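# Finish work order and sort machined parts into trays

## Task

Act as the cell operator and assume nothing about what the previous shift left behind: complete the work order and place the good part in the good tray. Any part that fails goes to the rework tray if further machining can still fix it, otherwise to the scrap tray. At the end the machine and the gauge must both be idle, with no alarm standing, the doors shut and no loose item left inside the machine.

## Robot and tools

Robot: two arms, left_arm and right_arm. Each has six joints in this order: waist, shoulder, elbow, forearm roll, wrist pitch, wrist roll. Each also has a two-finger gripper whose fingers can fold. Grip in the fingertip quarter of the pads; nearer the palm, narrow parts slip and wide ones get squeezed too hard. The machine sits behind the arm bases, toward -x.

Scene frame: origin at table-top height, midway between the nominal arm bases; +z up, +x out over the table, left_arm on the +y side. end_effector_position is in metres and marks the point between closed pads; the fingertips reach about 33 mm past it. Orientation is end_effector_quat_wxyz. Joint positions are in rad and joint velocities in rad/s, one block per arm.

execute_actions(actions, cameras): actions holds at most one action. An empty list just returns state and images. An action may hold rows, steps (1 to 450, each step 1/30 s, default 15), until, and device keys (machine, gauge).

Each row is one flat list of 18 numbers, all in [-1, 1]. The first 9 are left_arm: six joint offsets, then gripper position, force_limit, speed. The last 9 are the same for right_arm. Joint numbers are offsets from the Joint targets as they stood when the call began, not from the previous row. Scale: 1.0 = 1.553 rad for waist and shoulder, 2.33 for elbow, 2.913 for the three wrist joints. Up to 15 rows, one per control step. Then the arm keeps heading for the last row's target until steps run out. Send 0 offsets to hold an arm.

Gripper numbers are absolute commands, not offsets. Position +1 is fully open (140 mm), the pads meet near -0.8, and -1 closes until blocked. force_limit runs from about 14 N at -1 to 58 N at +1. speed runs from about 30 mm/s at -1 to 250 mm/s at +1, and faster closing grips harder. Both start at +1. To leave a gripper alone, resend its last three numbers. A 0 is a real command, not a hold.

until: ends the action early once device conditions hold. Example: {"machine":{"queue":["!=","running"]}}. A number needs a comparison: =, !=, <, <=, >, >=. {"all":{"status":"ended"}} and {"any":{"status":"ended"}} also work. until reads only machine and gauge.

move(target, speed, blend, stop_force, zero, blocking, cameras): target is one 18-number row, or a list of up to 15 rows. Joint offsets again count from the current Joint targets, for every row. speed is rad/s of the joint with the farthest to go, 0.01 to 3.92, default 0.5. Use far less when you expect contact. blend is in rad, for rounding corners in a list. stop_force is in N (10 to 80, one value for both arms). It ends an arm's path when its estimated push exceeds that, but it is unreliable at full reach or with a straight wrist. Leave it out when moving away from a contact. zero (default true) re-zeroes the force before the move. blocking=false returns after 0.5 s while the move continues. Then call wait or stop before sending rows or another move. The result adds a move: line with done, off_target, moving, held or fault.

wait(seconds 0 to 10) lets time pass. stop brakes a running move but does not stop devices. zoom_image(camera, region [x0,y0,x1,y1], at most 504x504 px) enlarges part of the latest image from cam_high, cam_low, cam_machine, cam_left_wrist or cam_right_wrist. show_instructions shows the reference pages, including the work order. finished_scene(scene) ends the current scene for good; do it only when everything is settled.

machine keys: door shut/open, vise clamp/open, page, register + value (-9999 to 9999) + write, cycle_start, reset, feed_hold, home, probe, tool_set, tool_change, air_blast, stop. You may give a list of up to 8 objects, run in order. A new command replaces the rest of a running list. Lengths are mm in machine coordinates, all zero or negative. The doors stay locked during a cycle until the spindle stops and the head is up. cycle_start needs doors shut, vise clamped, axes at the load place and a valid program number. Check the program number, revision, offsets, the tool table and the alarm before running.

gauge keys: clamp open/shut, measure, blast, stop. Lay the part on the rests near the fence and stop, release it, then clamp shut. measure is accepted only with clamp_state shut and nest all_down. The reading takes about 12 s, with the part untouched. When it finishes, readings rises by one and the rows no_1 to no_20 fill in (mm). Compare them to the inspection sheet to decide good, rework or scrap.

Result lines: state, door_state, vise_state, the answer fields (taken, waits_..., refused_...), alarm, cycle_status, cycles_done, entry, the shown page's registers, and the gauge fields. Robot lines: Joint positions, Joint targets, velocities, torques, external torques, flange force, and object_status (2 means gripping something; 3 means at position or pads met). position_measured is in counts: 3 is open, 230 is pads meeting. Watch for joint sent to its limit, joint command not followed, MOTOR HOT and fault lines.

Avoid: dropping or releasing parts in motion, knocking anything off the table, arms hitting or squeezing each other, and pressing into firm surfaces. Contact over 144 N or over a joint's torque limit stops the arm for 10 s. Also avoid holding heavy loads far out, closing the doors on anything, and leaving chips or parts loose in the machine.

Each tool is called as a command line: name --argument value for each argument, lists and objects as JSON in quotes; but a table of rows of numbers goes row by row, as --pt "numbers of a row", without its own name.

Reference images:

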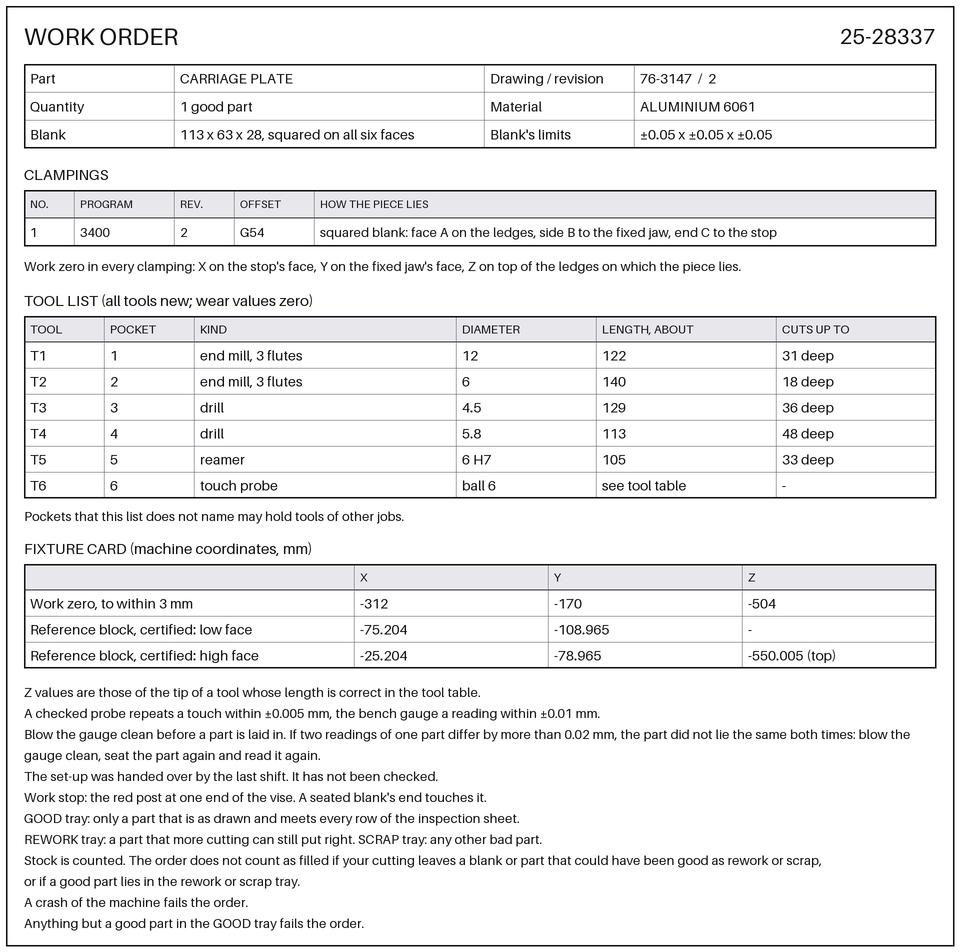

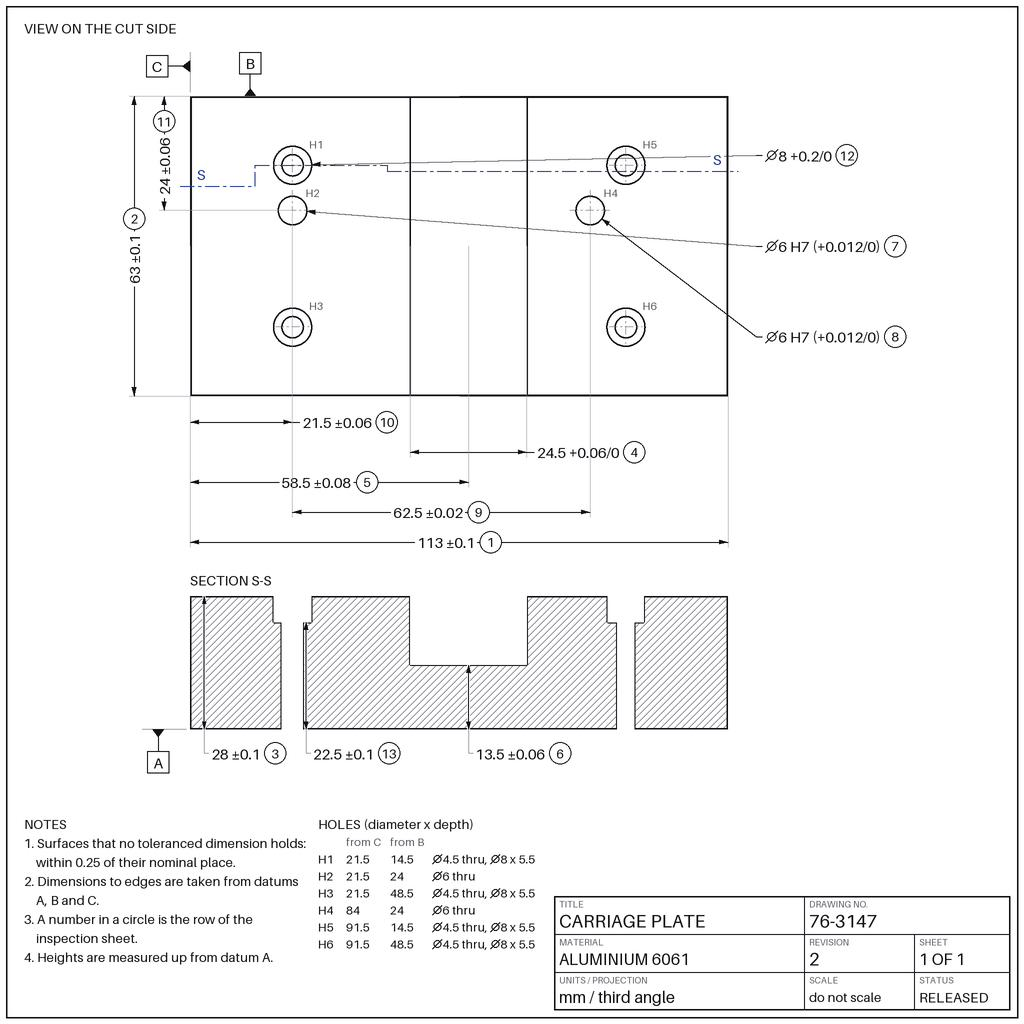

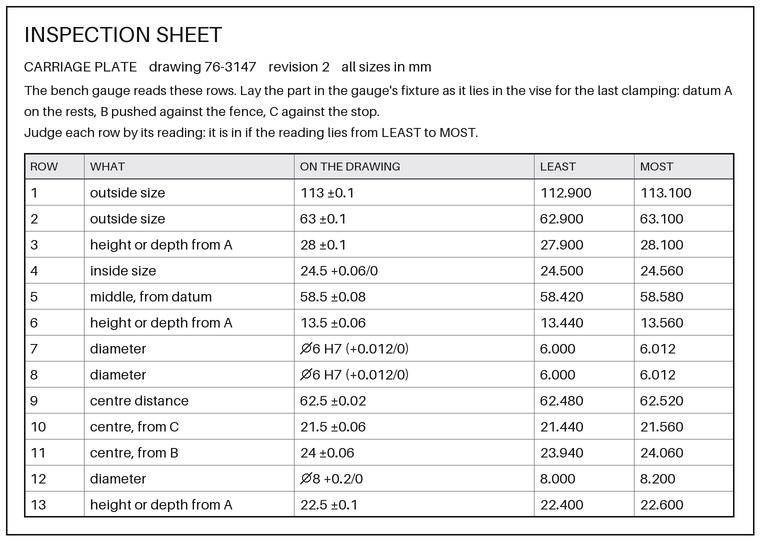

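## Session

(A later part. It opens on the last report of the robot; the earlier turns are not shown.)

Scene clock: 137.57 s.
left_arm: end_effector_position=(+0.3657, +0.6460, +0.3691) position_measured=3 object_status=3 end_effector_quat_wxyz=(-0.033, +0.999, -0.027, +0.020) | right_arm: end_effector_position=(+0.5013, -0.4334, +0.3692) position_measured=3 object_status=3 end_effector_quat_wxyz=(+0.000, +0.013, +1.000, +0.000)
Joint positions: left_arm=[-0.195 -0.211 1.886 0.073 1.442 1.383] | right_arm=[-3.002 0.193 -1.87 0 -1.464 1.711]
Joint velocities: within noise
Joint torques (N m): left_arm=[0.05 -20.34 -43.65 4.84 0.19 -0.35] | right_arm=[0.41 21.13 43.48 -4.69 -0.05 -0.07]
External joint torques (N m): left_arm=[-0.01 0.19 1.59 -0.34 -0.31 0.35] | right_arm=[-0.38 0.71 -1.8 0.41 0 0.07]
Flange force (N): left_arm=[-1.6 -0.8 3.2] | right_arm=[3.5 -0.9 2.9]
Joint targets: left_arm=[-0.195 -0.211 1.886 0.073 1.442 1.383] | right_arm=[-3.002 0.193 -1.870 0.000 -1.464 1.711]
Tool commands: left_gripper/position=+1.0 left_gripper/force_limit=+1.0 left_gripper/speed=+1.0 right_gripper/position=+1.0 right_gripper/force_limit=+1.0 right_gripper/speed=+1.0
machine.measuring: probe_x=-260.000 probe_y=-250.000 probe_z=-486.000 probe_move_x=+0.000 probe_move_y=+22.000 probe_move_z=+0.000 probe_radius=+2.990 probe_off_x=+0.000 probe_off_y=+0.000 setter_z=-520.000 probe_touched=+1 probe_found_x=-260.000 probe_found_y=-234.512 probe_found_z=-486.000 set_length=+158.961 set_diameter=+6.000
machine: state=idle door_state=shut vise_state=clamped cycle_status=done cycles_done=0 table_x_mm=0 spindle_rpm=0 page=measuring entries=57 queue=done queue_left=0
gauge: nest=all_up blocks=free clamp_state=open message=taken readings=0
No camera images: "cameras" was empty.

execute_actions --actions '[{"machine":[{"register":"probe_x","value":-188,"write":true},{"register":"probe_y","value":-177.5,"write":true},{"register":"probe_z","value":-493,"write":true},{"register":"probe_move_y","value":0,"write":true},{"register":"probe_move_z","value":-15,"write":true},{"probe":true}],"steps":450,"until":{"machine":{"queue":["!=","running"]}}}]' --cameras '[]'

execute_actions --actions '[{"machine":[{"register":"probe_x","value":-287.05,"write":true},{"register":"probe_y","value":-185.99,"write":true},{"register":"probe_z","value":-468,"write":true},{"probe":true}],"steps":450,"until":{"machine":{"queue":["!=","running"]}}}]' --cameras '[]'

execute_actions --actions '[{"machine":[{"register":"probe_x","value":-217.05,"write":true},{"register":"probe_y","value":-219.99,"write":true},{"probe":true}],"steps":450,"until":{"machine":{"queue":["!=","running"]}}}]' --cameras '[]'

Scene clock: 150.83 s.
left_arm: end_effector_position=(+0.3657, +0.6460, +0.3691) position_measured=3 object_status=3 end_effector_quat_wxyz=(-0.033, +0.999, -0.027, +0.020) | right_arm: end_effector_position=(+0.5013, -0.4334, +0.3692) position_measured=3 object_status=3 end_effector_quat_wxyz=(+0.000, +0.013, +1.000, +0.000)
Joint positions: left_arm=[-0.195 -0.211 1.886 0.073 1.442 1.383] | right_arm=[-3.002 0.193 -1.87 0 -1.464 1.711]
Joint velocities: within noise
Joint torques (N m): left_arm=[0.59 -20.29 -43.59 4.8 0.21 -0.39] | right_arm=[0.74 21.2 43.39 -4.7 -0.01 -0.09]
External joint torques (N m): left_arm=[-0.67 0.05 1.5 -0.3 -0.32 0.38] | right_arm=[-0.76 0.69 -1.67 0.41 -0.04 0.09]
Flange force (N): left_arm=[-2.0 0.6 2.9] | right_arm=[3.2 -1.7 2.6]
Joint targets: left_arm=[-0.195 -0.211 1.886 0.073 1.442 1.383] | right_arm=[-3.002 0.193 -1.870 0.000 -1.464 1.711]
Tool commands: left_gripper/position=+1.0 left_gripper/force_limit=+1.0 left_gripper/speed=+1.0 right_gripper/position=+1.0 right_gripper/force_limit=+1.0 right_gripper/speed=+1.0
machine.measuring: probe_x=-188.000 probe_y=-177.500 probe_z=-493.000 probe_move_x=+0.000 probe_move_y=+0.000 probe_move_z=-15.000 probe_radius=+2.990 probe_off_x=+0.000 probe_off_y=+0.000 setter_z=-520.000 probe_touched=+0 probe_found_x=+0.000 probe_found_y=+0.000 probe_found_z=+0.000 set_length=+158.961 set_diameter=+6.000
machine: state=alarm door_state=shut vise_state=clamped cycle_status=moving cycles_done=0 table_x_mm=24 spindle_rpm=0 page=measuring entries=63 alarm=probe_no_touch queue=dropped queue_left=0
gauge: nest=all_up blocks=free clamp_state=open message=taken readings=0
No camera images: "cameras" was empty.

Scene clock: 151.70 s.
left_arm: end_effector_position=(+0.3657, +0.6460, +0.3691) position_measured=3 object_status=3 end_effector_quat_wxyz=(-0.033, +0.999, -0.027, +0.020) | right_arm: end_effector_position=(+0.5013, -0.4334, +0.3692) position_measured=3 object_status=3 end_effector_quat_wxyz=(+0.000, +0.013, +1.000, +0.000)
Joint positions: left_arm=[-0.195 -0.211 1.886 0.073 1.442 1.383] | right_arm=[-3.002 0.193 -1.87 0 -1.464 1.711]
Joint velocities: within noise
Joint torques (N m): left_arm=[0.2 -20.46 -43.49 4.86 0.24 -0.36] | right_arm=[0.1 21.08 43.52 -4.7 0 -0.06]
External joint torques (N m): left_arm=[-0.12 0.11 1.34 -0.36 -0.36 0.36] | right_arm=[-0.16 0.8 -1.84 0.42 -0.05 0.06]
Flange force (N): left_arm=[-1.4 -0.6 2.9] | right_arm=[3.8 -0.5 2.8]
Joint targets: left_arm=[-0.195 -0.211 1.886 0.073 1.442 1.383] | right_arm=[-3.002 0.193 -1.870 0.000 -1.464 1.711]
Tool commands: left_gripper/position=+1.0 left_gripper/force_limit=+1.0 left_gripper/speed=+1.0 right_gripper/position=+1.0 right_gripper/force_limit=+1.0 right_gripper/speed=+1.0
machine.measuring: probe_x=-287.050 probe_y=-185.990 probe_z=-468.000 probe_move_x=+0.000 probe_move_y=+0.000 probe_move_z=-15.000 probe_radius=+2.990 probe_off_x=+0.000 probe_off_y=+0.000 setter_z=-520.000 probe_touched=+0 probe_found_x=+0.000 probe_found_y=+0.000 probe_found_z=+0.000 set_length=+158.961 set_diameter=+6.000
machine: state=alarm door_state=shut vise_state=clamped cycle_status=moving cycles_done=0 table_x_mm=24 spindle_rpm=0 page=measuring entry=refused_alarm entries=67 alarm=probe_no_touch queue=dropped queue_left=0
gauge: nest=all_up blocks=free clamp_state=open message=taken readings=0
No camera images: "cameras" was empty.

Scene clock: 152.37 s.
left_arm: end_effector_position=(+0.3657, +0.6460, +0.3691) position_measured=3 object_status=3 end_effector_quat_wxyz=(-0.033, +0.999, -0.027, +0.020) | right_arm: end_effector_position=(+0.5013, -0.4334, +0.3692) position_measured=3 object_status=3 end_effector_quat_wxyz=(+0.000, +0.013, +1.000, +0.000)
Joint positions: left_arm=[-0.195 -0.211 1.886 0.073 1.442 1.383] | right_arm=[-3.002 0.193 -1.87 0 -1.464 1.711]
Joint velocities: within noise
Joint torques (N m): left_arm=[0.23 -20.36 -43.62 4.85 0.19 -0.42] | right_arm=[0.17 21.16 43.42 -4.71 -0.05 -0.09]
External joint torques (N m): left_arm=[-0.2 0.26 1.59 -0.35 -0.31 0.42] | right_arm=[-0.19 0.63 -1.78 0.43 -0.01 0.09]
Flange force (N): left_arm=[-1.5 -0.5 3.2] | right_arm=[3.4 -0.4 2.8]
Joint targets: left_arm=[-0.195 -0.211 1.886 0.073 1.442 1.383] | right_arm=[-3.002 0.193 -1.870 0.000 -1.464 1.711]
Tool commands: left_gripper/position=+1.0 left_gripper/force_limit=+1.0 left_gripper/speed=+1.0 right_gripper/position=+1.0 right_gripper/force_limit=+1.0 right_gripper/speed=+1.0
machine.measuring: probe_x=-217.050 probe_y=-219.990 probe_z=-468.000 probe_move_x=+0.000 probe_move_y=+0.000 probe_move_z=-15.000 probe_radius=+2.990 probe_off_x=+0.000 probe_off_y=+0.000 setter_z=-520.000 probe_touched=+0 probe_found_x=+0.000 probe_found_y=+0.000 probe_found_z=+0.000 set_length=+158.961 set_diameter=+6.000
machine: state=alarm door_state=shut vise_state=clamped cycle_status=moving cycles_done=0 table_x_mm=24 spindle_rpm=0 page=measuring entry=refused_alarm entries=70 alarm=probe_no_touch queue=dropped queue_left=0
gauge: nest=all_up blocks=free clamp_state=open message=taken readings=0
No camera images: "cameras" was empty.

execute_actions --actions '[{"machine":[{"reset":true},{"register":"probe_x","value":-287.05,"write":true},{"register":"probe_y","value":-185.99,"write":true},{"register":"probe_z","value":-468,"write":true},{"probe":true}],"steps":450,"until":{"machine":{"queue":["!=","running"]}}}]' --cameras '["cam_machine"]'

execute_actions --actions '[{"machine":[{"register":"probe_x","value":-217.05,"write":true},{"register":"probe_y","value":-219.99,"write":true},{"probe":true}],"steps":450,"until":{"machine":{"queue":["!=","running"]}}}]' --cameras '[]'

execute_actions --actions '[{"machine":[{"register":"probe_x","value":-224.55,"write":true},{"register":"probe_y","value":-195.49,"write":true},{"probe":true}],"steps":450,"until":{"machine":{"queue":["!=","running"]}}}]' --cameras '[]'

zoom_image --camera "cam_machine" --region '[200, 0, 700, 400]'

Scene clock: 162.77 s.
left_arm: end_effector_position=(+0.3657, +0.6460, +0.3691) position_measured=3 object_status=3 end_effector_quat_wxyz=(-0.033, +0.999, -0.027, +0.020) | right_arm: end_effector_position=(+0.5013, -0.4334, +0.3692) position_measured=3 object_status=3 end_effector_quat_wxyz=(+0.000, +0.013, +1.000, +0.000)
Joint positions: left_arm=[-0.195 -0.211 1.886 0.073 1.442 1.383] | right_arm=[-3.002 0.193 -1.87 0 -1.464 1.711]
Joint velocities: within noise
Joint torques (N m): left_arm=[-0.13 -20.39 -43.72 4.82 0.17 -0.38] | right_arm=[0.46 20.68 43.38 -4.7 0 -0.06]
External joint torques (N m): left_arm=[0.05 0.31 1.62 -0.32 -0.29 0.38] | right_arm=[-0.44 1.13 -1.74 0.43 -0.06 0.06]
Flange force (N): left_arm=[-1.4 -1.0 3.2] | right_arm=[4.1 -1.1 2.6]
Joint targets: left_arm=[-0.195 -0.211 1.886 0.073 1.442 1.383] | right_arm=[-3.002 0.193 -1.870 0.000 -1.464 1.711]
Tool commands: left_gripper/position=+1.0 left_gripper/force_limit=+1.0 left_gripper/speed=+1.0 right_gripper/position=+1.0 right_gripper/force_limit=+1.0 right_gripper/speed=+1.0
machine.measuring: probe_x=-287.050 probe_y=-185.990 probe_z=-468.000 probe_move_x=+0.000 probe_move_y=+0.000 probe_move_z=-15.000 probe_radius=+2.990 probe_off_x=+0.000 probe_off_y=+0.000 setter_z=-520.000 probe_touched=+1 probe_found_x=-287.050 probe_found_y=-185.990 probe_found_z=-474.837 set_length=+158.961 set_diameter=+6.000
machine: state=idle door_state=shut vise_state=clamped cycle_status=done cycles_done=0 table_x_mm=0 spindle_rpm=0 page=measuring entries=75 queue=done queue_left=0
gauge: nest=all_up blocks=free clamp_state=open message=taken readings=0
Images, in order (width x height): cam_machine 896x504.

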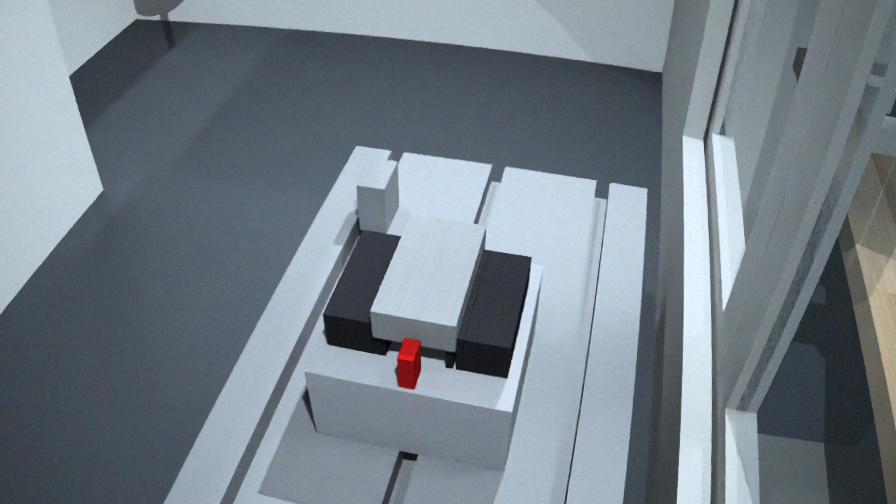

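Scene clock: 170.20 s.
left_arm: end_effector_position=(+0.3657, +0.6460, +0.3691) position_measured=3 object_status=3 end_effector_quat_wxyz=(-0.033, +0.999, -0.027, +0.020) | right_arm: end_effector_position=(+0.5013, -0.4334, +0.3692) position_measured=3 object_status=3 end_effector_quat_wxyz=(+0.000, +0.013, +1.000, +0.000)
Joint positions: left_arm=[-0.195 -0.211 1.886 0.073 1.442 1.383] | right_arm=[-3.002 0.193 -1.87 0 -1.464 1.711]
Joint velocities: within noise
Joint torques (N m): left_arm=[0.62 -20.54 -43.56 4.8 0.19 -0.41] | right_arm=[0.31 21.11 43.33 -4.63 -0.01 -0.05]
External joint torques (N m): left_arm=[-0.64 0.14 1.45 -0.3 -0.31 0.4] | right_arm=[-0.32 0.73 -1.65 0.35 -0.04 0.05]
Flange force (N): left_arm=[-1.7 0.5 2.8] | right_arm=[3.3 -0.8 2.5]
Joint targets: left_arm=[-0.195 -0.211 1.886 0.073 1.442 1.383] | right_arm=[-3.002 0.193 -1.870 0.000 -1.464 1.711]
Tool commands: left_gripper/position=+1.0 left_gripper/force_limit=+1.0 left_gripper/speed=+1.0 right_gripper/position=+1.0 right_gripper/force_limit=+1.0 right_gripper/speed=+1.0
machine.measuring: probe_x=-217.050 probe_y=-219.990 probe_z=-468.000 probe_move_x=+0.000 probe_move_y=+0.000 probe_move_z=-15.000 probe_radius=+2.990 probe_off_x=+0.000 probe_off_y=+0.000 setter_z=-520.000 probe_touched=+1 probe_found_x=-217.050 probe_found_y=-219.990 probe_found_z=-474.837 set_length=+158.961 set_diameter=+6.000
machine: state=idle door_state=shut vise_state=clamped cycle_status=done cycles_done=0 table_x_mm=0 spindle_rpm=0 page=measuring entries=78 queue=done queue_left=0
gauge: nest=all_up blocks=free clamp_state=open message=taken readings=0
No camera images: "cameras" was empty.

Scene clock: 177.53 s.
left_arm: end_effector_position=(+0.3657, +0.6460, +0.3691) position_measured=3 object_status=3 end_effector_quat_wxyz=(-0.033, +0.999, -0.027, +0.020) | right_arm: end_effector_position=(+0.5013, -0.4334, +0.3692) position_measured=3 object_status=3 end_effector_quat_wxyz=(+0.000, +0.013, +1.000, +0.000)
Joint positions: left_arm=[-0.195 -0.211 1.886 0.073 1.442 1.383] | right_arm=[-3.002 0.193 -1.87 0 -1.464 1.711]
Joint velocities: within noise
Joint torques (N m): left_arm=[-0.01 -20.04 -43.44 4.83 0.23 -0.42] | right_arm=[0.56 21.08 43.45 -4.68 0 -0.11]
External joint torques (N m): left_arm=[0.04 -0.23 1.29 -0.32 -0.35 0.41] | right_arm=[-0.65 0.78 -1.8 0.4 -0.06 0.11]
Flange force (N): left_arm=[-1.8 -1.1 2.7] | right_arm=[3.5 -1.4 2.7]
Joint targets: left_arm=[-0.195 -0.211 1.886 0.073 1.442 1.383] | right_arm=[-3.002 0.193 -1.870 0.000 -1.464 1.711]
Tool commands: left_gripper/position=+1.0 left_gripper/force_limit=+1.0 left_gripper/speed=+1.0 right_gripper/position=+1.0 right_gripper/force_limit=+1.0 right_gripper/speed=+1.0
machine.measuring: probe_x=-224.550 probe_y=-195.490 probe_z=-468.000 probe_move_x=+0.000 probe_move_y=+0.000 probe_move_z=-15.000 probe_radius=+2.990 probe_off_x=+0.000 probe_off_y=+0.000 setter_z=-520.000 probe_touched=+1 probe_found_x=-224.550 probe_found_y=-195.490 probe_found_z=-474.837 set_length=+158.961 set_diameter=+6.000
machine: state=idle door_state=shut vise_state=clamped cycle_status=done cycles_done=0 table_x_mm=0 spindle_rpm=0 page=measuring entries=81 queue=done queue_left=0
gauge: nest=all_up blocks=free clamp_state=open message=taken readings=0
No camera images: "cameras" was empty.

Scaled by 1.008 from the camera's 896x504 image, which has a finer 1280x720 frame.

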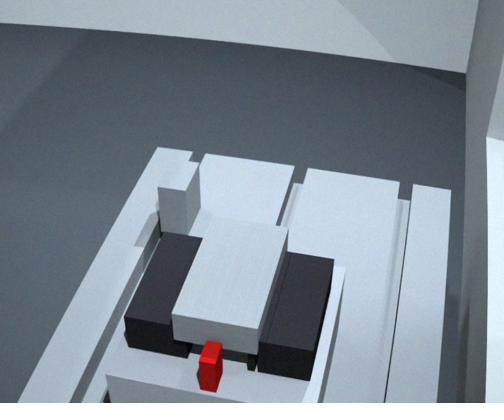

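execute_actions --actions '[{"machine":[{"register":"probe_x","value":-312.6,"write":true},{"register":"probe_y","value":-177.5,"write":true},{"register":"probe_z","value":-493,"write":true},{"probe":true}],"steps":450,"until":{"machine":{"queue":["!=","running"]}}}]' --cameras '[]'

execute_actions --actions '[{"machine":[{"reset":true},{"register":"probe_x","value":-203,"write":true},{"register":"probe_y","value":-158,"write":true},{"register":"probe_z","value":-486,"write":true},{"register":"probe_move_z","value":0,"write":true},{"register":"probe_move_y","value":-18,"write":true},{"probe":true}],"steps":450,"until":{"machine":{"queue":["!=","running"]}}}]' --cameras '[]'

execute_actions --actions '[{"machine":[{"register":"probe_x","value":-303,"write":true},{"probe":true}],"steps":450,"until":{"machine":{"queue":["!=","running"]}}}]' --cameras '[]'

Scene clock: 188.87 s.
left_arm: end_effector_position=(+0.3657, +0.6460, +0.3691) position_measured=3 object_status=3 end_effector_quat_wxyz=(-0.033, +0.999, -0.027, +0.020) | right_arm: end_effector_position=(+0.5013, -0.4334, +0.3692) position_measured=3 object_status=3 end_effector_quat_wxyz=(+0.000, +0.013, +1.000, +0.000)
Joint positions: left_arm=[-0.195 -0.211 1.886 0.073 1.442 1.383] | right_arm=[-3.002 0.193 -1.87 0 -1.464 1.711]
Joint velocities: within noise
Joint torques (N m): left_arm=[0.16 -20.78 -43.84 4.87 0.26 -0.42] | right_arm=[0.25 21.34 43.35 -4.64 -0.02 -0.1]
External joint torques (N m): left_arm=[-0.2 0.57 1.74 -0.37 -0.38 0.42] | right_arm=[-0.32 0.49 -1.7 0.36 -0.03 0.1]
Flange force (N): left_arm=[-1.2 -0.5 3.6] | right_arm=[3.0 -0.7 2.7]
Joint targets: left_arm=[-0.195 -0.211 1.886 0.073 1.442 1.383] | right_arm=[-3.002 0.193 -1.870 0.000 -1.464 1.711]
Tool commands: left_gripper/position=+1.0 left_gripper/force_limit=+1.0 left_gripper/speed=+1.0 right_gripper/position=+1.0 right_gripper/force_limit=+1.0 right_gripper/speed=+1.0
machine.measuring: probe_x=-312.600 probe_y=-177.500 probe_z=-493.000 probe_move_x=+0.000 probe_move_y=+0.000 probe_move_z=-15.000 probe_radius=+2.990 probe_off_x=+0.000 probe_off_y=+0.000 setter_z=-520.000 probe_touched=+0 probe_found_x=+0.000 probe_found_y=+0.000 probe_found_z=+0.000 set_length=+158.961 set_diameter=+6.000
machine: state=alarm door_state=shut vise_state=clamped cycle_status=moving cycles_done=0 table_x_mm=149 spindle_rpm=0 page=measuring entries=85 alarm=probe_no_touch queue=dropped queue_left=0
gauge: nest=all_up blocks=free clamp_state=open message=taken readings=0
No camera images: "cameras" was empty.

Scene clock: 197.83 s.
left_arm: end_effector_position=(+0.3657, +0.6460, +0.3691) position_measured=3 object_status=3 end_effector_quat_wxyz=(-0.033, +0.999, -0.027, +0.020) | right_arm: end_effector_position=(+0.5013, -0.4334, +0.3692) position_measured=3 object_status=3 end_effector_quat_wxyz=(+0.000, +0.013, +1.000, +0.000)
Joint positions: left_arm=[-0.195 -0.211 1.886 0.073 1.442 1.383] | right_arm=[-3.002 0.193 -1.87 0 -1.464 1.711]
Joint velocities: within noise
Joint torques (N m): left_arm=[0.03 -20.65 -43.45 4.85 0.21 -0.33] | right_arm=[0.47 20.83 43.52 -4.7 -0.06 -0.08]
External joint torques (N m): left_arm=[0.11 0.05 1.21 -0.33 -0.33 0.32] | right_arm=[-0.44 0.96 -1.86 0.43 0 0.08]
Flange force (N): left_arm=[-1.3 -1.0 2.6] | right_arm=[4.0 -1.1 2.9]
Joint targets: left_arm=[-0.195 -0.211 1.886 0.073 1.442 1.383] | right_arm=[-3.002 0.193 -1.870 0.000 -1.464 1.711]
Tool commands: left_gripper/position=+1.0 left_gripper/force_limit=+1.0 left_gripper/speed=+1.0 right_gripper/position=+1.0 right_gripper/force_limit=+1.0 right_gripper/speed=+1.0
machine.measuring: probe_x=-203.000 probe_y=-158.000 probe_z=-486.000 probe_move_x=+0.000 probe_move_y=-18.000 probe_move_z=+0.000 probe_radius=+2.990 probe_off_x=+0.000 probe_off_y=+0.000 setter_z=-520.000 probe_touched=+1 probe_found_x=-203.000 probe_found_y=-171.492 probe_found_z=-486.000 set_length=+158.961 set_diameter=+6.000
machine: state=idle door_state=shut vise_state=clamped cycle_status=done cycles_done=0 table_x_mm=0 spindle_rpm=0 page=measuring entries=92 queue=done queue_left=0
gauge: nest=all_up blocks=free clamp_state=open message=taken readings=0
No camera images: "cameras" was empty.

Scene clock: 205.77 s.
left_arm: end_effector_position=(+0.3657, +0.6460, +0.3691) position_measured=3 object_status=3 end_effector_quat_wxyz=(-0.033, +0.999, -0.027, +0.020) | right_arm: end_effector_position=(+0.5013, -0.4334, +0.3692) position_measured=3 object_status=3 end_effector_quat_wxyz=(+0.000, +0.013, +1.000, +0.000)
Joint positions: left_arm=[-0.195 -0.211 1.886 0.073 1.442 1.383] | right_arm=[-3.002 0.193 -1.87 0 -1.464 1.711]
Joint velocities: within noise
Joint torques (N m): left_arm=[0.47 -20.31 -43.32 4.81 0.25 -0.39] | right_arm=[0.18 21.41 43.4 -4.69 -0.03 -0.09]
External joint torques (N m): left_arm=[-0.53 0.41 1.4 -0.33 -0.37 0.39] | right_arm=[-0.14 0.37 -1.74 0.42 -0.02 0.09]
Flange force (N): left_arm=[-1.1 0.4 3.0] | right_arm=[2.9 -0.3 2.8]
Joint targets: left_arm=[-0.195 -0.211 1.886 0.073 1.442 1.383] | right_arm=[-3.002 0.193 -1.870 0.000 -1.464 1.711]
Tool commands: left_gripper/position=+1.0 left_gripper/force_limit=+1.0 left_gripper/speed=+1.0 right_gripper/position=+1.0 right_gripper/force_limit=+1.0 right_gripper/speed=+1.0
machine.measuring: probe_x=-303.000 probe_y=-158.000 probe_z=-486.000 probe_move_x=+0.000 probe_move_y=-18.000 probe_move_z=+0.000 probe_radius=+2.990 probe_off_x=+0.000 probe_off_y=+0.000 setter_z=-520.000 probe_touched=+1 probe_found_x=-303.000 probe_found_y=-171.494 probe_found_z=-486.000 set_length=+158.961 set_diameter=+6.000
machine: state=idle door_state=shut vise_state=clamped cycle_status=done cycles_done=0 table_x_mm=0 spindle_rpm=0 page=measuring entries=94 queue=done queue_left=0
gauge: nest=all_up blocks=free clamp_state=open message=taken readings=0
No camera images: "cameras" was empty.

execute_actions --actions '[{"machine":[{"register":"probe_x","value":-260,"write":true},{"register":"probe_y","value":-160,"write":true},{"register":"probe_z","value":-482,"write":true},{"register":"probe_move_y","value":0,"write":true},{"register":"probe_move_z","value":-20,"write":true},{"probe":true}],"steps":450,"until":{"machine":{"queue":["!=","running"]}}}]' --cameras '[]'

Scene clock: 216.63 s.
left_arm: end_effector_position=(+0.3657, +0.6460, +0.3691) position_measured=3 object_status=3 end_effector_quat_wxyz=(-0.033, +0.999, -0.027, +0.020) | right_arm: end_effector_position=(+0.5013, -0.4334, +0.3692) position_measured=3 object_status=3 end_effector_quat_wxyz=(+0.000, +0.013, +1.000, +0.000)
Joint positions: left_arm=[-0.195 -0.211 1.886 0.073 1.442 1.383] | right_arm=[-3.002 0.193 -1.87 0 -1.464 1.711]
Joint velocities: within noise
Joint torques (N m): left_arm=[0.42 -20.32 -43.65 4.86 0.23 -0.38] | right_arm=[0.15 20.89 43.41 -4.7 -0.07 -0.07]
External joint torques (N m): left_arm=[-0.42 0.11 1.59 -0.36 -0.35 0.38] | right_arm=[-0.07 0.91 -1.72 0.43 0.01 0.07]
Flange force (N): left_arm=[-1.9 0.1 3.2] | right_arm=[3.8 -0.2 2.7]
Joint targets: left_arm=[-0.195 -0.211 1.886 0.073 1.442 1.383] | right_arm=[-3.002 0.193 -1.870 0.000 -1.464 1.711]
Tool commands: left_gripper/position=+1.0 left_gripper/force_limit=+1.0 left_gripper/speed=+1.0 right_gripper/position=+1.0 right_gripper/force_limit=+1.0 right_gripper/speed=+1.0
machine.measuring: probe_x=-260.000 probe_y=-160.000 probe_z=-482.000 probe_move_x=+0.000 probe_move_y=+0.000 probe_move_z=-20.000 probe_radius=+2.990 probe_off_x=+0.000 probe_off_y=+0.000 setter_z=-520.000 probe_touched=+1 probe_found_x=-260.000 probe_found_y=-160.000 probe_found_z=-492.800 set_length=+158.961 set_diameter=+6.000
machine: state=idle door_state=shut vise_state=clamped cycle_status=done cycles_done=0 table_x_mm=0 spindle_rpm=0 page=measuring entries=100 queue=done queue_left=0
gauge: nest=all_up blocks=free clamp_state=open message=taken readings=0
No camera images: "cameras" was empty.

execute_actions --actions '[{"machine":[{"register":"g54_x","value":-308.552,"write":true},{"register":"g54_y","value":-171.493,"write":true},{"register":"g54_z","value":-502.815,"write":true},{"register":"tool_call","value":1,"write":true},{"tool_change":true},{"tool_set":true,"page":"measuring"}],"steps":450,"until":{"machine":{"queue":["!=","running"]}}}]' --cameras '[]'

execute_actions --actions '[{"steps":450,"until":{"machine":{"queue":["!=","running"]}}}]' --cameras '[]'

execute_actions --actions '[{"machine":[{"register":"tool_call","value":2,"write":true},{"tool_change":true},{"tool_set":true,"page":"measuring"}],"steps":450,"until":{"machine":{"queue":["!=","running"]}}}]' --cameras '[]'

execute_actions --actions '[{"steps":450,"until":{"machine":{"queue":["!=","running"]}}}]' --cameras '[]'

execute_actions --actions '[{"machine":[{"register":"tool_call","value":3,"write":true},{"tool_change":true},{"tool_set":true,"page":"measuring"}],"steps":450,"until":{"machine":{"queue":["!=","running"]}}}]' --cameras '[]'

execute_actions --actions '[{"steps":450,"until":{"machine":{"queue":["!=","running"]}}}]' --cameras '[]'

execute_actions --actions '[{"machine":[{"register":"tool_call","value":4,"write":true},{"tool_change":true},{"tool_set":true,"page":"measuring"}],"steps":450,"until":{"machine":{"queue":["!=","running"]}}}]' --cameras '[]'

execute_actions --actions '[{"steps":450,"until":{"machine":{"queue":["!=","running"]}}}]' --cameras '[]'

execute_actions --actions '[{"machine":[{"register":"tool_call","value":5,"write":true},{"tool_change":true},{"tool_set":true,"page":"measuring"}],"steps":450,"until":{"machine":{"queue":["!=","running"]}}}]' --cameras '[]'

execute_actions --actions '[{"steps":450,"until":{"machine":{"queue":["!=","running"]}}}]' --cameras '[]'

Scene clock: 235.00 s.
left_arm: end_effector_position=(+0.3657, +0.6460, +0.3691) position_measured=3 object_status=3 end_effector_quat_wxyz=(-0.033, +0.999, -0.027, +0.020) | right_arm: end_effector_position=(+0.5013, -0.4334, +0.3692) position_measured=3 object_status=3 end_effector_quat_wxyz=(+0.000, +0.013, +1.000, +0.000)
Joint positions: left_arm=[-0.195 -0.211 1.886 0.073 1.442 1.383] | right_arm=[-3.002 0.193 -1.87 0 -1.464 1.711]
Joint velocities: within noise
Joint torques (N m): left_arm=[-0.04 -20.2 -43.58 4.92 0.22 -0.38] | right_arm=[0.14 21.71 43.44 -4.71 -0.05 -0.1]
External joint torques (N m): left_arm=[0.03 -0.07 1.4 -0.4 -0.34 0.37] | right_arm=[-0.12 0.02 -1.84 0.45 0 0.1]
Flange force (N): left_arm=[-1.7 -1.0 2.9] | right_arm=[2.5 -0.2 3.0]
Joint targets: left_arm=[-0.195 -0.211 1.886 0.073 1.442 1.383] | right_arm=[-3.002 0.193 -1.870 0.000 -1.464 1.711]
Tool commands: left_gripper/position=+1.0 left_gripper/force_limit=+1.0 left_gripper/speed=+1.0 right_gripper/position=+1.0 right_gripper/force_limit=+1.0 right_gripper/speed=+1.0
machine.measuring: probe_x=-260.000 probe_y=-160.000 probe_z=-482.000 probe_move_x=+0.000 probe_move_y=+0.000 probe_move_z=-20.000 probe_radius=+2.990 probe_off_x=+0.000 probe_off_y=+0.000 setter_z=-520.000 probe_touched=+1 probe_found_x=-260.000 probe_found_y=-160.000 probe_found_z=-492.800 set_length=+158.961 set_diameter=+6.000
machine: state=busy door_state=shut vise_state=clamped cycle_status=moving cycles_done=0 table_x_mm=325 spindle_rpm=0 page=measuring entries=106 queue=running queue_left=0
gauge: nest=all_up blocks=free clamp_state=open message=taken readings=0
No camera images: "cameras" was empty.

Scene clock: 245.27 s.
left_arm: end_effector_position=(+0.3657, +0.6460, +0.3691) position_measured=3 object_status=3 end_effector_quat_wxyz=(-0.033, +0.999, -0.027, +0.020) | right_arm: end_effector_position=(+0.5013, -0.4334, +0.3692) position_measured=3 object_status=3 end_effector_quat_wxyz=(+0.000, +0.013, +1.000, +0.000)
Joint positions: left_arm=[-0.195 -0.211 1.886 0.073 1.442 1.383] | right_arm=[-3.002 0.193 -1.87 0 -1.464 1.711]
Joint velocities: within noise
Joint torques (N m): left_arm=[-0.29 -20.17 -43.55 4.85 0.18 -0.43] | right_arm=[0.34 21.03 43.51 -4.76 -0.04 -0.16]
External joint torques (N m): left_arm=[0.28 -0.37 1.31 -0.34 -0.3 0.43] | right_arm=[-0.3 0.75 -1.87 0.48 -0.01 0.16]
Flange force (N): left_arm=[-2.0 -1.8 2.6] | right_arm=[3.7 -0.6 2.9]
Joint targets: left_arm=[-0.195 -0.211 1.886 0.073 1.442 1.383] | right_arm=[-3.002 0.193 -1.870 0.000 -1.464 1.711]
Tool commands: left_gripper/position=+1.0 left_gripper/force_limit=+1.0 left_gripper/speed=+1.0 right_gripper/position=+1.0 right_gripper/force_limit=+1.0 right_gripper/speed=+1.0
machine.measuring: probe_x=-260.000 probe_y=-160.000 probe_z=-482.000 probe_move_x=+0.000 probe_move_y=+0.000 probe_move_z=-20.000 probe_radius=+2.990 probe_off_x=+0.000 probe_off_y=+0.000 setter_z=-520.000 probe_touched=+1 probe_found_x=-260.000 probe_found_y=-160.000 probe_found_z=-492.800 set_length=+122.221 set_diameter=+11.998
machine: state=idle door_state=shut vise_state=clamped cycle_status=done cycles_done=0 table_x_mm=0 spindle_rpm=0 page=measuring entries=106 queue=done queue_left=0
gauge: nest=all_up blocks=free clamp_state=open message=taken readings=0
No camera images: "cameras" was empty.

Scene clock: 260.47 s.
left_arm: end_effector_position=(+0.3657, +0.6460, +0.3691) position_measured=3 object_status=3 end_effector_quat_wxyz=(-0.033, +0.999, -0.027, +0.020) | right_arm: end_effector_position=(+0.5013, -0.4334, +0.3692) position_measured=3 object_status=3 end_effector_quat_wxyz=(+0.000, +0.013, +1.000, +0.000)
Joint positions: left_arm=[-0.195 -0.211 1.886 0.073 1.442 1.383] | right_arm=[-3.002 0.193 -1.87 0 -1.464 1.711]
Joint velocities: within noise
Joint torques (N m): left_arm=[0.27 -20.48 -43.57 4.82 0.24 -0.38] | right_arm=[0.58 21.03 43.65 -4.7 -0.02 -0.11]
External joint torques (N m): left_arm=[-0.2 0.02 1.49 -0.32 -0.35 0.38] | right_arm=[-0.5 0.7 -2.02 0.43 -0.04 0.11]
Flange force (N): left_arm=[-1.8 -0.5 3.0] | right_arm=[3.7 -1.1 3.2]
Joint targets: left_arm=[-0.195 -0.211 1.886 0.073 1.442 1.383] | right_arm=[-3.002 0.193 -1.870 0.000 -1.464 1.711]
Tool commands: left_gripper/position=+1.0 left_gripper/force_limit=+1.0 left_gripper/speed=+1.0 right_gripper/position=+1.0 right_gripper/force_limit=+1.0 right_gripper/speed=+1.0
machine.measuring: probe_x=-260.000 probe_y=-160.000 probe_z=-482.000 probe_move_x=+0.000 probe_move_y=+0.000 probe_move_z=-20.000 probe_radius=+2.990 probe_off_x=+0.000 probe_off_y=+0.000 setter_z=-520.000 probe_touched=+1 probe_found_x=-260.000 probe_found_y=-160.000 probe_found_z=-492.800 set_length=+122.221 set_diameter=+11.998
machine: state=busy door_state=shut vise_state=clamped cycle_status=moving cycles_done=0 table_x_mm=325 spindle_rpm=0 page=measuring entries=109 queue=running queue_left=0
gauge: nest=all_up blocks=free clamp_state=open message=taken readings=0
No camera images: "cameras" was empty.

Scene clock: 270.13 s.
left_arm: end_effector_position=(+0.3657, +0.6460, +0.3691) position_measured=3 object_status=3 end_effector_quat_wxyz=(-0.033, +0.999, -0.027, +0.020) | right_arm: end_effector_position=(+0.5013, -0.4334, +0.3692) position_measured=3 object_status=3 end_effector_quat_wxyz=(+0.000, +0.013, +1.000, +0.000)
Joint positions: left_arm=[-0.195 -0.211 1.886 0.073 1.442 1.383] | right_arm=[-3.002 0.193 -1.87 0 -1.464 1.711]
Joint velocities: within noise
Joint torques (N m): left_arm=[0.36 -20.61 -43.49 4.87 0.19 -0.42] | right_arm=[0.92 21.3 43.56 -4.71 -0.02 -0.15]
External joint torques (N m): left_arm=[-0.46 0.45 1.38 -0.37 -0.31 0.42] | right_arm=[-0.9 0.54 -1.9 0.44 -0.03 0.15]
Flange force (N): left_arm=[-1.0 0.1 2.8] | right_arm=[3.2 -1.9 3.0]
Joint targets: left_arm=[-0.195 -0.211 1.886 0.073 1.442 1.383] | right_arm=[-3.002 0.193 -1.870 0.000 -1.464 1.711]
Tool commands: left_gripper/position=+1.0 left_gripper/force_limit=+1.0 left_gripper/speed=+1.0 right_gripper/position=+1.0 right_gripper/force_limit=+1.0 right_gripper/speed=+1.0
machine.measuring: probe_x=-260.000 probe_y=-160.000 probe_z=-482.000 probe_move_x=+0.000 probe_move_y=+0.000 probe_move_z=-20.000 probe_radius=+2.990 probe_off_x=+0.000 probe_off_y=+0.000 setter_z=-520.000 probe_touched=+1 probe_found_x=-260.000 probe_found_y=-160.000 probe_found_z=-492.800 set_length=+139.709 set_diameter=+5.992
machine: state=idle door_state=shut vise_state=clamped cycle_status=done cycles_done=0 table_x_mm=0 spindle_rpm=0 page=measuring entries=109 queue=done queue_left=0
gauge: nest=all_up blocks=free clamp_state=open message=taken readings=0
No camera images: "cameras" was empty.

Scene clock: 285.33 s.
left_arm: end_effector_position=(+0.3657, +0.6460, +0.3691) position_measured=3 object_status=3 end_effector_quat_wxyz=(-0.033, +0.999, -0.027, +0.020) | right_arm: end_effector_position=(+0.5013, -0.4334, +0.3692) position_measured=3 object_status=3 end_effector_quat_wxyz=(+0.000, +0.013, +1.000, +0.000)
Joint positions: left_arm=[-0.195 -0.211 1.886 0.073 1.442 1.383] | right_arm=[-3.002 0.193 -1.87 0 -1.464 1.711]
Joint velocities: within noise
Joint torques (N m): left_arm=[0.39 -20.42 -43.53 4.84 0.15 -0.36] | right_arm=[0.42 21.27 43.48 -4.66 0 -0.08]
External joint torques (N m): left_arm=[-0.38 -0.09 1.32 -0.34 -0.27 0.35] | right_arm=[-0.27 0.43 -1.81 0.39 -0.05 0.08]
Flange force (N): left_arm=[-1.8 0.0 2.6] | right_arm=[3.1 -0.6 2.8]
Joint targets: left_arm=[-0.195 -0.211 1.886 0.073 1.442 1.383] | right_arm=[-3.002 0.193 -1.870 0.000 -1.464 1.711]
Tool commands: left_gripper/position=+1.0 left_gripper/force_limit=+1.0 left_gripper/speed=+1.0 right_gripper/position=+1.0 right_gripper/force_limit=+1.0 right_gripper/speed=+1.0
machine.measuring: probe_x=-260.000 probe_y=-160.000 probe_z=-482.000 probe_move_x=+0.000 probe_move_y=+0.000 probe_move_z=-20.000 probe_radius=+2.990 probe_off_x=+0.000 probe_off_y=+0.000 setter_z=-520.000 probe_touched=+1 probe_found_x=-260.000 probe_found_y=-160.000 probe_found_z=-492.800 set_length=+139.709 set_diameter=+5.992
machine: state=busy door_state=shut vise_state=clamped cycle_status=moving cycles_done=0 table_x_mm=325 spindle_rpm=0 page=measuring entries=112 queue=running queue_left=0
gauge: nest=all_up blocks=free clamp_state=open message=taken readings=0
No camera images: "cameras" was empty.

Scene clock: 295.37 s.
left_arm: end_effector_position=(+0.3657, +0.6460, +0.3691) position_measured=3 object_status=3 end_effector_quat_wxyz=(-0.033, +0.999, -0.027, +0.020) | right_arm: end_effector_position=(+0.5013, -0.4334, +0.3692) position_measured=3 object_status=3 end_effector_quat_wxyz=(+0.000, +0.013, +1.000, +0.000)
Joint positions: left_arm=[-0.195 -0.211 1.886 0.073 1.442 1.383] | right_arm=[-3.002 0.193 -1.87 0 -1.464 1.711]
Joint velocities: within noise
Joint torques (N m): left_arm=[-0.05 -20.41 -43.49 4.82 0.22 -0.4] | right_arm=[1.09 21.33 43.45 -4.66 -0.08 -0.09]
External joint torques (N m): left_arm=[0 0.01 1.34 -0.32 -0.34 0.39] | right_arm=[-1.09 0.53 -1.73 0.38 0.03 0.09]
Flange force (N): left_arm=[-1.5 -1.0 2.8] | right_arm=[2.8 -2.5 2.8]
Joint targets: left_arm=[-0.195 -0.211 1.886 0.073 1.442 1.383] | right_arm=[-3.002 0.193 -1.870 0.000 -1.464 1.711]
Tool commands: left_gripper/position=+1.0 left_gripper/force_limit=+1.0 left_gripper/speed=+1.0 right_gripper/position=+1.0 right_gripper/force_limit=+1.0 right_gripper/speed=+1.0
machine.measuring: probe_x=-260.000 probe_y=-160.000 probe_z=-482.000 probe_move_x=+0.000 probe_move_y=+0.000 probe_move_z=-20.000 probe_radius=+2.990 probe_off_x=+0.000 probe_off_y=+0.000 setter_z=-520.000 probe_touched=+1 probe_found_x=-260.000 probe_found_y=-160.000 probe_found_z=-492.800 set_length=+129.461 set_diameter=+4.497
machine: state=idle door_state=shut vise_state=clamped cycle_status=done cycles_done=0 table_x_mm=0 spindle_rpm=0 page=measuring entries=112 queue=done queue_left=0
gauge: nest=all_up blocks=free clamp_state=open message=taken readings=0
No camera images: "cameras" was empty.

Scene clock: 310.57 s.
left_arm: end_effector_position=(+0.3657, +0.6460, +0.3691) position_measured=3 object_status=3 end_effector_quat_wxyz=(-0.033, +0.999, -0.027, +0.020) | right_arm: end_effector_position=(+0.5013, -0.4334, +0.3692) position_measured=3 object_status=3 end_effector_quat_wxyz=(+0.000, +0.013, +1.000, +0.000)
Joint positions: left_arm=[-0.195 -0.211 1.886 0.073 1.442 1.383] | right_arm=[-3.002 0.193 -1.87 0 -1.464 1.711]
Joint velocities: within noise
Joint torques (N m): left_arm=[0.32 -20.02 -43.48 4.87 0.18 -0.39] | right_arm=[0.71 20.98 43.6 -4.68 0.01 -0.15]
External joint torques (N m): left_arm=[-0.17 -0.56 1.33 -0.35 -0.29 0.39] | right_arm=[-0.73 0.89 -1.89 0.4 -0.06 0.15]
Flange force (N): left_arm=[-2.5 -0.6 2.5] | right_arm=[3.8 -1.5 2.9]
Joint targets: left_arm=[-0.195 -0.211 1.886 0.073 1.442 1.383] | right_arm=[-3.002 0.193 -1.870 0.000 -1.464 1.711]
Tool commands: left_gripper/position=+1.0 left_gripper/force_limit=+1.0 left_gripper/speed=+1.0 right_gripper/position=+1.0 right_gripper/force_limit=+1.0 right_gripper/speed=+1.0
machine.measuring: probe_x=-260.000 probe_y=-160.000 probe_z=-482.000 probe_move_x=+0.000 probe_move_y=+0.000 probe_move_z=-20.000 probe_radius=+2.990 probe_off_x=+0.000 probe_off_y=+0.000 setter_z=-520.000 probe_touched=+1 probe_found_x=-260.000 probe_found_y=-160.000 probe_found_z=-492.800 set_length=+129.461 set_diameter=+4.497
machine: state=busy door_state=shut vise_state=clamped cycle_status=moving cycles_done=0 table_x_mm=325 spindle_rpm=0 page=measuring entries=115 queue=running queue_left=0
gauge: nest=all_up blocks=free clamp_state=open message=taken readings=0
No camera images: "cameras" was empty.

Scene clock: 320.97 s.
left_arm: end_effector_position=(+0.3657, +0.6460, +0.3691) position_measured=3 object_status=3 end_effector_quat_wxyz=(-0.033, +0.999, -0.027, +0.020) | right_arm: end_effector_position=(+0.5013, -0.4334, +0.3692) position_measured=3 object_status=3 end_effector_quat_wxyz=(+0.000, +0.013, +1.000, +0.000)
Joint positions: left_arm=[-0.195 -0.211 1.886 0.073 1.442 1.383] | right_arm=[-3.002 0.193 -1.87 0 -1.464 1.711]
Joint velocities: within noise
Joint torques (N m): left_arm=[-0.15 -20.01 -43.58 4.86 0.22 -0.41] | right_arm=[0.34 20.97 43.32 -4.63 -0.04 -0.07]
External joint torques (N m): left_arm=[0.12 -0.13 1.54 -0.36 -0.34 0.41] | right_arm=[-0.28 0.85 -1.63 0.35 -0.01 0.07]
Flange force (N): left_arm=[-2.0 -1.3 3.1] | right_arm=[3.5 -0.7 2.5]
Joint targets: left_arm=[-0.195 -0.211 1.886 0.073 1.442 1.383] | right_arm=[-3.002 0.193 -1.870 0.000 -1.464 1.711]
Tool commands: left_gripper/position=+1.0 left_gripper/force_limit=+1.0 left_gripper/speed=+1.0 right_gripper/position=+1.0 right_gripper/force_limit=+1.0 right_gripper/speed=+1.0
machine.measuring: probe_x=-260.000 probe_y=-160.000 probe_z=-482.000 probe_move_x=+0.000 probe_move_y=+0.000 probe_move_z=-20.000 probe_radius=+2.990 probe_off_x=+0.000 probe_off_y=+0.000 setter_z=-520.000 probe_touched=+1 probe_found_x=-260.000 probe_found_y=-160.000 probe_found_z=-492.800 set_length=+113.261 set_diameter=+5.797
machine: state=idle door_state=shut vise_state=clamped cycle_status=done cycles_done=0 table_x_mm=0 spindle_rpm=0 page=measuring entries=115 queue=done queue_left=0
gauge: nest=all_up blocks=free clamp_state=open message=taken readings=0
No camera images: "cameras" was empty.

Scene clock: 336.17 s.
left_arm: end_effector_position=(+0.3657, +0.6460, +0.3691) position_measured=3 object_status=3 end_effector_quat_wxyz=(-0.033, +0.999, -0.027, +0.020) | right_arm: end_effector_position=(+0.5013, -0.4334, +0.3692) position_measured=3 object_status=3 end_effector_quat_wxyz=(+0.000, +0.013, +1.000, +0.000)
Joint positions: left_arm=[-0.195 -0.211 1.886 0.073 1.442 1.383] | right_arm=[-3.002 0.193 -1.87 0 -1.464 1.711]
Joint velocities: within noise
Joint torques (N m): left_arm=[-0.01 -20.43 -43.5 4.83 0.27 -0.4] | right_arm=[0.2 21.13 43.6 -4.66 -0.04 -0.08]
External joint torques (N m): left_arm=[-0.01 0.1 1.43 -0.34 -0.38 0.39] | right_arm=[-0.14 0.6 -1.94 0.39 -0.01 0.08]
Flange force (N): left_arm=[-1.5 -0.9 3.0] | right_arm=[3.6 -0.4 3.1]
Joint targets: left_arm=[-0.195 -0.211 1.886 0.073 1.442 1.383] | right_arm=[-3.002 0.193 -1.870 0.000 -1.464 1.711]
Tool commands: left_gripper/position=+1.0 left_gripper/force_limit=+1.0 left_gripper/speed=+1.0 right_gripper/position=+1.0 right_gripper/force_limit=+1.0 right_gripper/speed=+1.0
machine.measuring: probe_x=-260.000 probe_y=-160.000 probe_z=-482.000 probe_move_x=+0.000 probe_move_y=+0.000 probe_move_z=-20.000 probe_radius=+2.990 probe_off_x=+0.000 probe_off_y=+0.000 setter_z=-520.000 probe_touched=+1 probe_found_x=-260.000 probe_found_y=-160.000 probe_found_z=-492.800 set_length=+113.261 set_diameter=+5.797
machine: state=busy door_state=shut vise_state=clamped cycle_status=moving cycles_done=0 table_x_mm=325 spindle_rpm=0 page=measuring entries=118 queue=running queue_left=0
gauge: nest=all_up blocks=free clamp_state=open message=taken readings=0
No camera images: "cameras" was empty.

Scene clock: 346.77 s.
left_arm: end_effector_position=(+0.3657, +0.6460, +0.3691) position_measured=3 object_status=3 end_effector_quat_wxyz=(-0.033, +0.999, -0.027, +0.020) | right_arm: end_effector_position=(+0.5013, -0.4334, +0.3692) position_measured=3 object_status=3 end_effector_quat_wxyz=(+0.000, +0.013, +1.000, +0.000)
Joint positions: left_arm=[-0.195 -0.211 1.886 0.073 1.442 1.383] | right_arm=[-3.002 0.193 -1.87 0 -1.464 1.711]
Joint velocities: within noise
Joint torques (N m): left_arm=[0.28 -20.04 -43.69 4.85 0.26 -0.37] | right_arm=[0.41 21.33 43.41 -4.71 -0.02 -0.13]
External joint torques (N m): left_arm=[-0.2 -0.62 1.5 -0.34 -0.38 0.37] | right_arm=[-0.4 0.57 -1.74 0.44 -0.03 0.13]
Flange force (N): left_arm=[-2.9 -0.6 3.0] | right_arm=[3.2 -0.8 2.7]
Joint targets: left_arm=[-0.195 -0.211 1.886 0.073 1.442 1.383] | right_arm=[-3.002 0.193 -1.870 0.000 -1.464 1.711]
Tool commands: left_gripper/position=+1.0 left_gripper/force_limit=+1.0 left_gripper/speed=+1.0 right_gripper/position=+1.0 right_gripper/force_limit=+1.0 right_gripper/speed=+1.0
machine.measuring: probe_x=-260.000 probe_y=-160.000 probe_z=-482.000 probe_move_x=+0.000 probe_move_y=+0.000 probe_move_z=-20.000 probe_radius=+2.990 probe_off_x=+0.000 probe_off_y=+0.000 setter_z=-520.000 probe_touched=+1 probe_found_x=-260.000 probe_found_y=-160.000 probe_found_z=-492.800 set_length=+105.179 set_diameter=+6.006
machine: state=idle door_state=shut vise_state=clamped cycle_status=done cycles_done=0 table_x_mm=0 spindle_rpm=0 page=measuring entries=118 queue=done queue_left=0
gauge: nest=all_up blocks=free clamp_state=open message=taken readings=0
No camera images: "cameras" was empty.

execute_actions --actions '[{"machine":{"page":"work_offsets"},"steps":3}]' --cameras '[]'

execute_actions --actions '[{"machine":{"page":"tools"},"steps":3}]' --cameras '[]'

execute_actions --actions '[{"machine":{"page":"program"},"steps":3}]' --cameras '[]'

Scene clock: 348.33 s.
left_arm: end_effector_position=(+0.3657, +0.6460, +0.3691) position_measured=3 object_status=3 end_effector_quat_wxyz=(-0.033, +0.999, -0.027, +0.020) | right_arm: end_effector_position=(+0.5013, -0.4334, +0.3692) position_measured=3 object_status=3 end_effector_quat_wxyz=(+0.000, +0.013, +1.000, +0.000)
Joint positions: left_arm=[-0.195 -0.211 1.886 0.073 1.442 1.383] | right_arm=[-3.002 0.193 -1.87 0 -1.464 1.711]
Joint velocities: within noise
Joint torques (N m): left_arm=[0.25 -20.21 -43.28 4.82 0.26 -0.39] | right_arm=[0.55 20.68 43.4 -4.7 -0.05 -0.08]
External joint torques (N m): left_arm=[-0.3 0.33 1.29 -0.33 -0.38 0.39] | right_arm=[-0.57 1.12 -1.78 0.43 -0.01 0.08]
Flange force (N): left_arm=[-1.0 -0.2 2.8] | right_arm=[4.1 -1.4 2.7]
Joint targets: left_arm=[-0.195 -0.211 1.886 0.073 1.442 1.383] | right_arm=[-3.002 0.193 -1.870 0.000 -1.464 1.711]
Tool commands: left_gripper/position=+1.0 left_gripper/force_limit=+1.0 left_gripper/speed=+1.0 right_gripper/position=+1.0 right_gripper/force_limit=+1.0 right_gripper/speed=+1.0
machine.work_offsets: g54_x=-308.552 g54_y=-171.493 g54_z=-502.815 g55_x=+0.000 g55_y=+0.000 g55_z=+0.000 g56_x=+0.000 g56_y=+0.000 g56_z=+0.000
machine: state=idle door_state=shut vise_state=clamped cycle_status=done cycles_done=0 table_x_mm=0 spindle_rpm=0 page=work_offsets entries=118 queue=done queue_left=0
gauge: nest=all_up blocks=free clamp_state=open message=taken readings=0
No camera images: "cameras" was empty.

Scene clock: 348.63 s.
left_arm: end_effector_position=(+0.3657, +0.6460, +0.3691) position_measured=3 object_status=3 end_effector_quat_wxyz=(-0.033, +0.999, -0.027, +0.020) | right_arm: end_effector_position=(+0.5013, -0.4334, +0.3692) position_measured=3 object_status=3 end_effector_quat_wxyz=(+0.000, +0.013, +1.000, +0.000)
Joint positions: left_arm=[-0.195 -0.211 1.886 0.073 1.442 1.383] | right_arm=[-3.002 0.193 -1.87 0 -1.464 1.711]
Joint velocities: within noise
Joint torques (N m): left_arm=[0.35 -20.29 -43.45 4.83 0.22 -0.38] | right_arm=[0.46 21.04 43.62 -4.73 -0.05 -0.08]
External joint torques (N m): left_arm=[-0.15 -0.13 1.45 -0.33 -0.33 0.38] | right_arm=[-0.43 0.74 -1.95 0.45 0 0.08]
Flange force (N): left_arm=[-2.0 -0.6 2.9] | right_arm=[3.7 -1.0 3.1]
Joint targets: left_arm=[-0.195 -0.211 1.886 0.073 1.442 1.383] | right_arm=[-3.002 0.193 -1.870 0.000 -1.464 1.711]
Tool commands: left_gripper/position=+1.0 left_gripper/force_limit=+1.0 left_gripper/speed=+1.0 right_gripper/position=+1.0 right_gripper/force_limit=+1.0 right_gripper/speed=+1.0
machine.tools: t1_length=+122.225 t1_length_wear=+0.000 t1_diameter=+11.996 t1_diameter_wear=+0.000 t1_pocket=+1.000 t2_length=+139.707 t2_length_wear=+0.000 t2_diameter=+5.995 t2_diameter_wear=+0.000 t2_pocket=+2.000 t3_length=+129.457 t3_length_wear=+0.000 t3_diameter=+4.501 t3_diameter_wear=+0.000 t3_pocket=+3.000 t4_length=+113.262 t4_length_wear=+0.000 t4_diameter=+5.795 t4_diameter_wear=+0.000 t4_pocket=+4.000 t5_length=+105.180 t5_length_wear=+0.000 t5_diameter=+6.004 t5_diameter_wear=+0.000 t5_pocket=+5.000 t6_length=+158.956 t6_length_wear=+0.000 t6_diameter=+6.000 t6_diameter_wear=+0.000 t6_pocket=+6.000
machine: state=idle door_state=shut vise_state=clamped cycle_status=done cycles_done=0 table_x_mm=0 spindle_rpm=0 page=tools entries=118 queue=done queue_left=0
gauge: nest=all_up blocks=free clamp_state=open message=taken readings=0
No camera images: "cameras" was empty.

Scene clock: 348.93 s.
left_arm: end_effector_position=(+0.3657, +0.6460, +0.3691) position_measured=3 object_status=3 end_effector_quat_wxyz=(-0.033, +0.999, -0.027, +0.020) | right_arm: end_effector_position=(+0.5013, -0.4334, +0.3692) position_measured=3 object_status=3 end_effector_quat_wxyz=(+0.000, +0.013, +1.000, +0.000)
Joint positions: left_arm=[-0.195 -0.211 1.886 0.073 1.442 1.383] | right_arm=[-3.002 0.193 -1.87 0 -1.464 1.711]
Joint velocities: within noise
Joint torques (N m): left_arm=[0.25 -19.95 -43.68 4.85 0.25 -0.33] | right_arm=[0.3 21.05 43.4 -4.75 -0.05 -0.07]
External joint torques (N m): left_arm=[-0.07 -0.45 1.5 -0.33 -0.37 0.33] | right_arm=[-0.36 0.83 -1.75 0.47 0 0.07]
Flange force (N): left_arm=[-2.6 -0.7 3.0] | right_arm=[3.6 -0.9 2.7]
Joint targets: left_arm=[-0.195 -0.211 1.886 0.073 1.442 1.383] | right_arm=[-3.002 0.193 -1.870 0.000 -1.464 1.711]
Tool commands: left_gripper/position=+1.0 left_gripper/force_limit=+1.0 left_gripper/speed=+1.0 right_gripper/position=+1.0 right_gripper/force_limit=+1.0 right_gripper/speed=+1.0
machine.program: program=+3400 tool_call=+5 tool_in_spindle=+5 program_revision=+2 program_offset=+54 load_peak=+0 stored1_number=+3287 stored1_revision=+4 stored2_number=+3400 stored2_revision=+2 stored3_number=+8606 stored3_revision=+3 stored4_number=+0 stored4_revision=+0 cycles=+0
machine: state=idle door_state=shut vise_state=clamped cycle_status=done cycles_done=0 table_x_mm=0 spindle_rpm=0 page=program entries=118 queue=done queue_left=0
gauge: nest=all_up blocks=free clamp_state=open message=taken readings=0
No camera images: "cameras" was empty.


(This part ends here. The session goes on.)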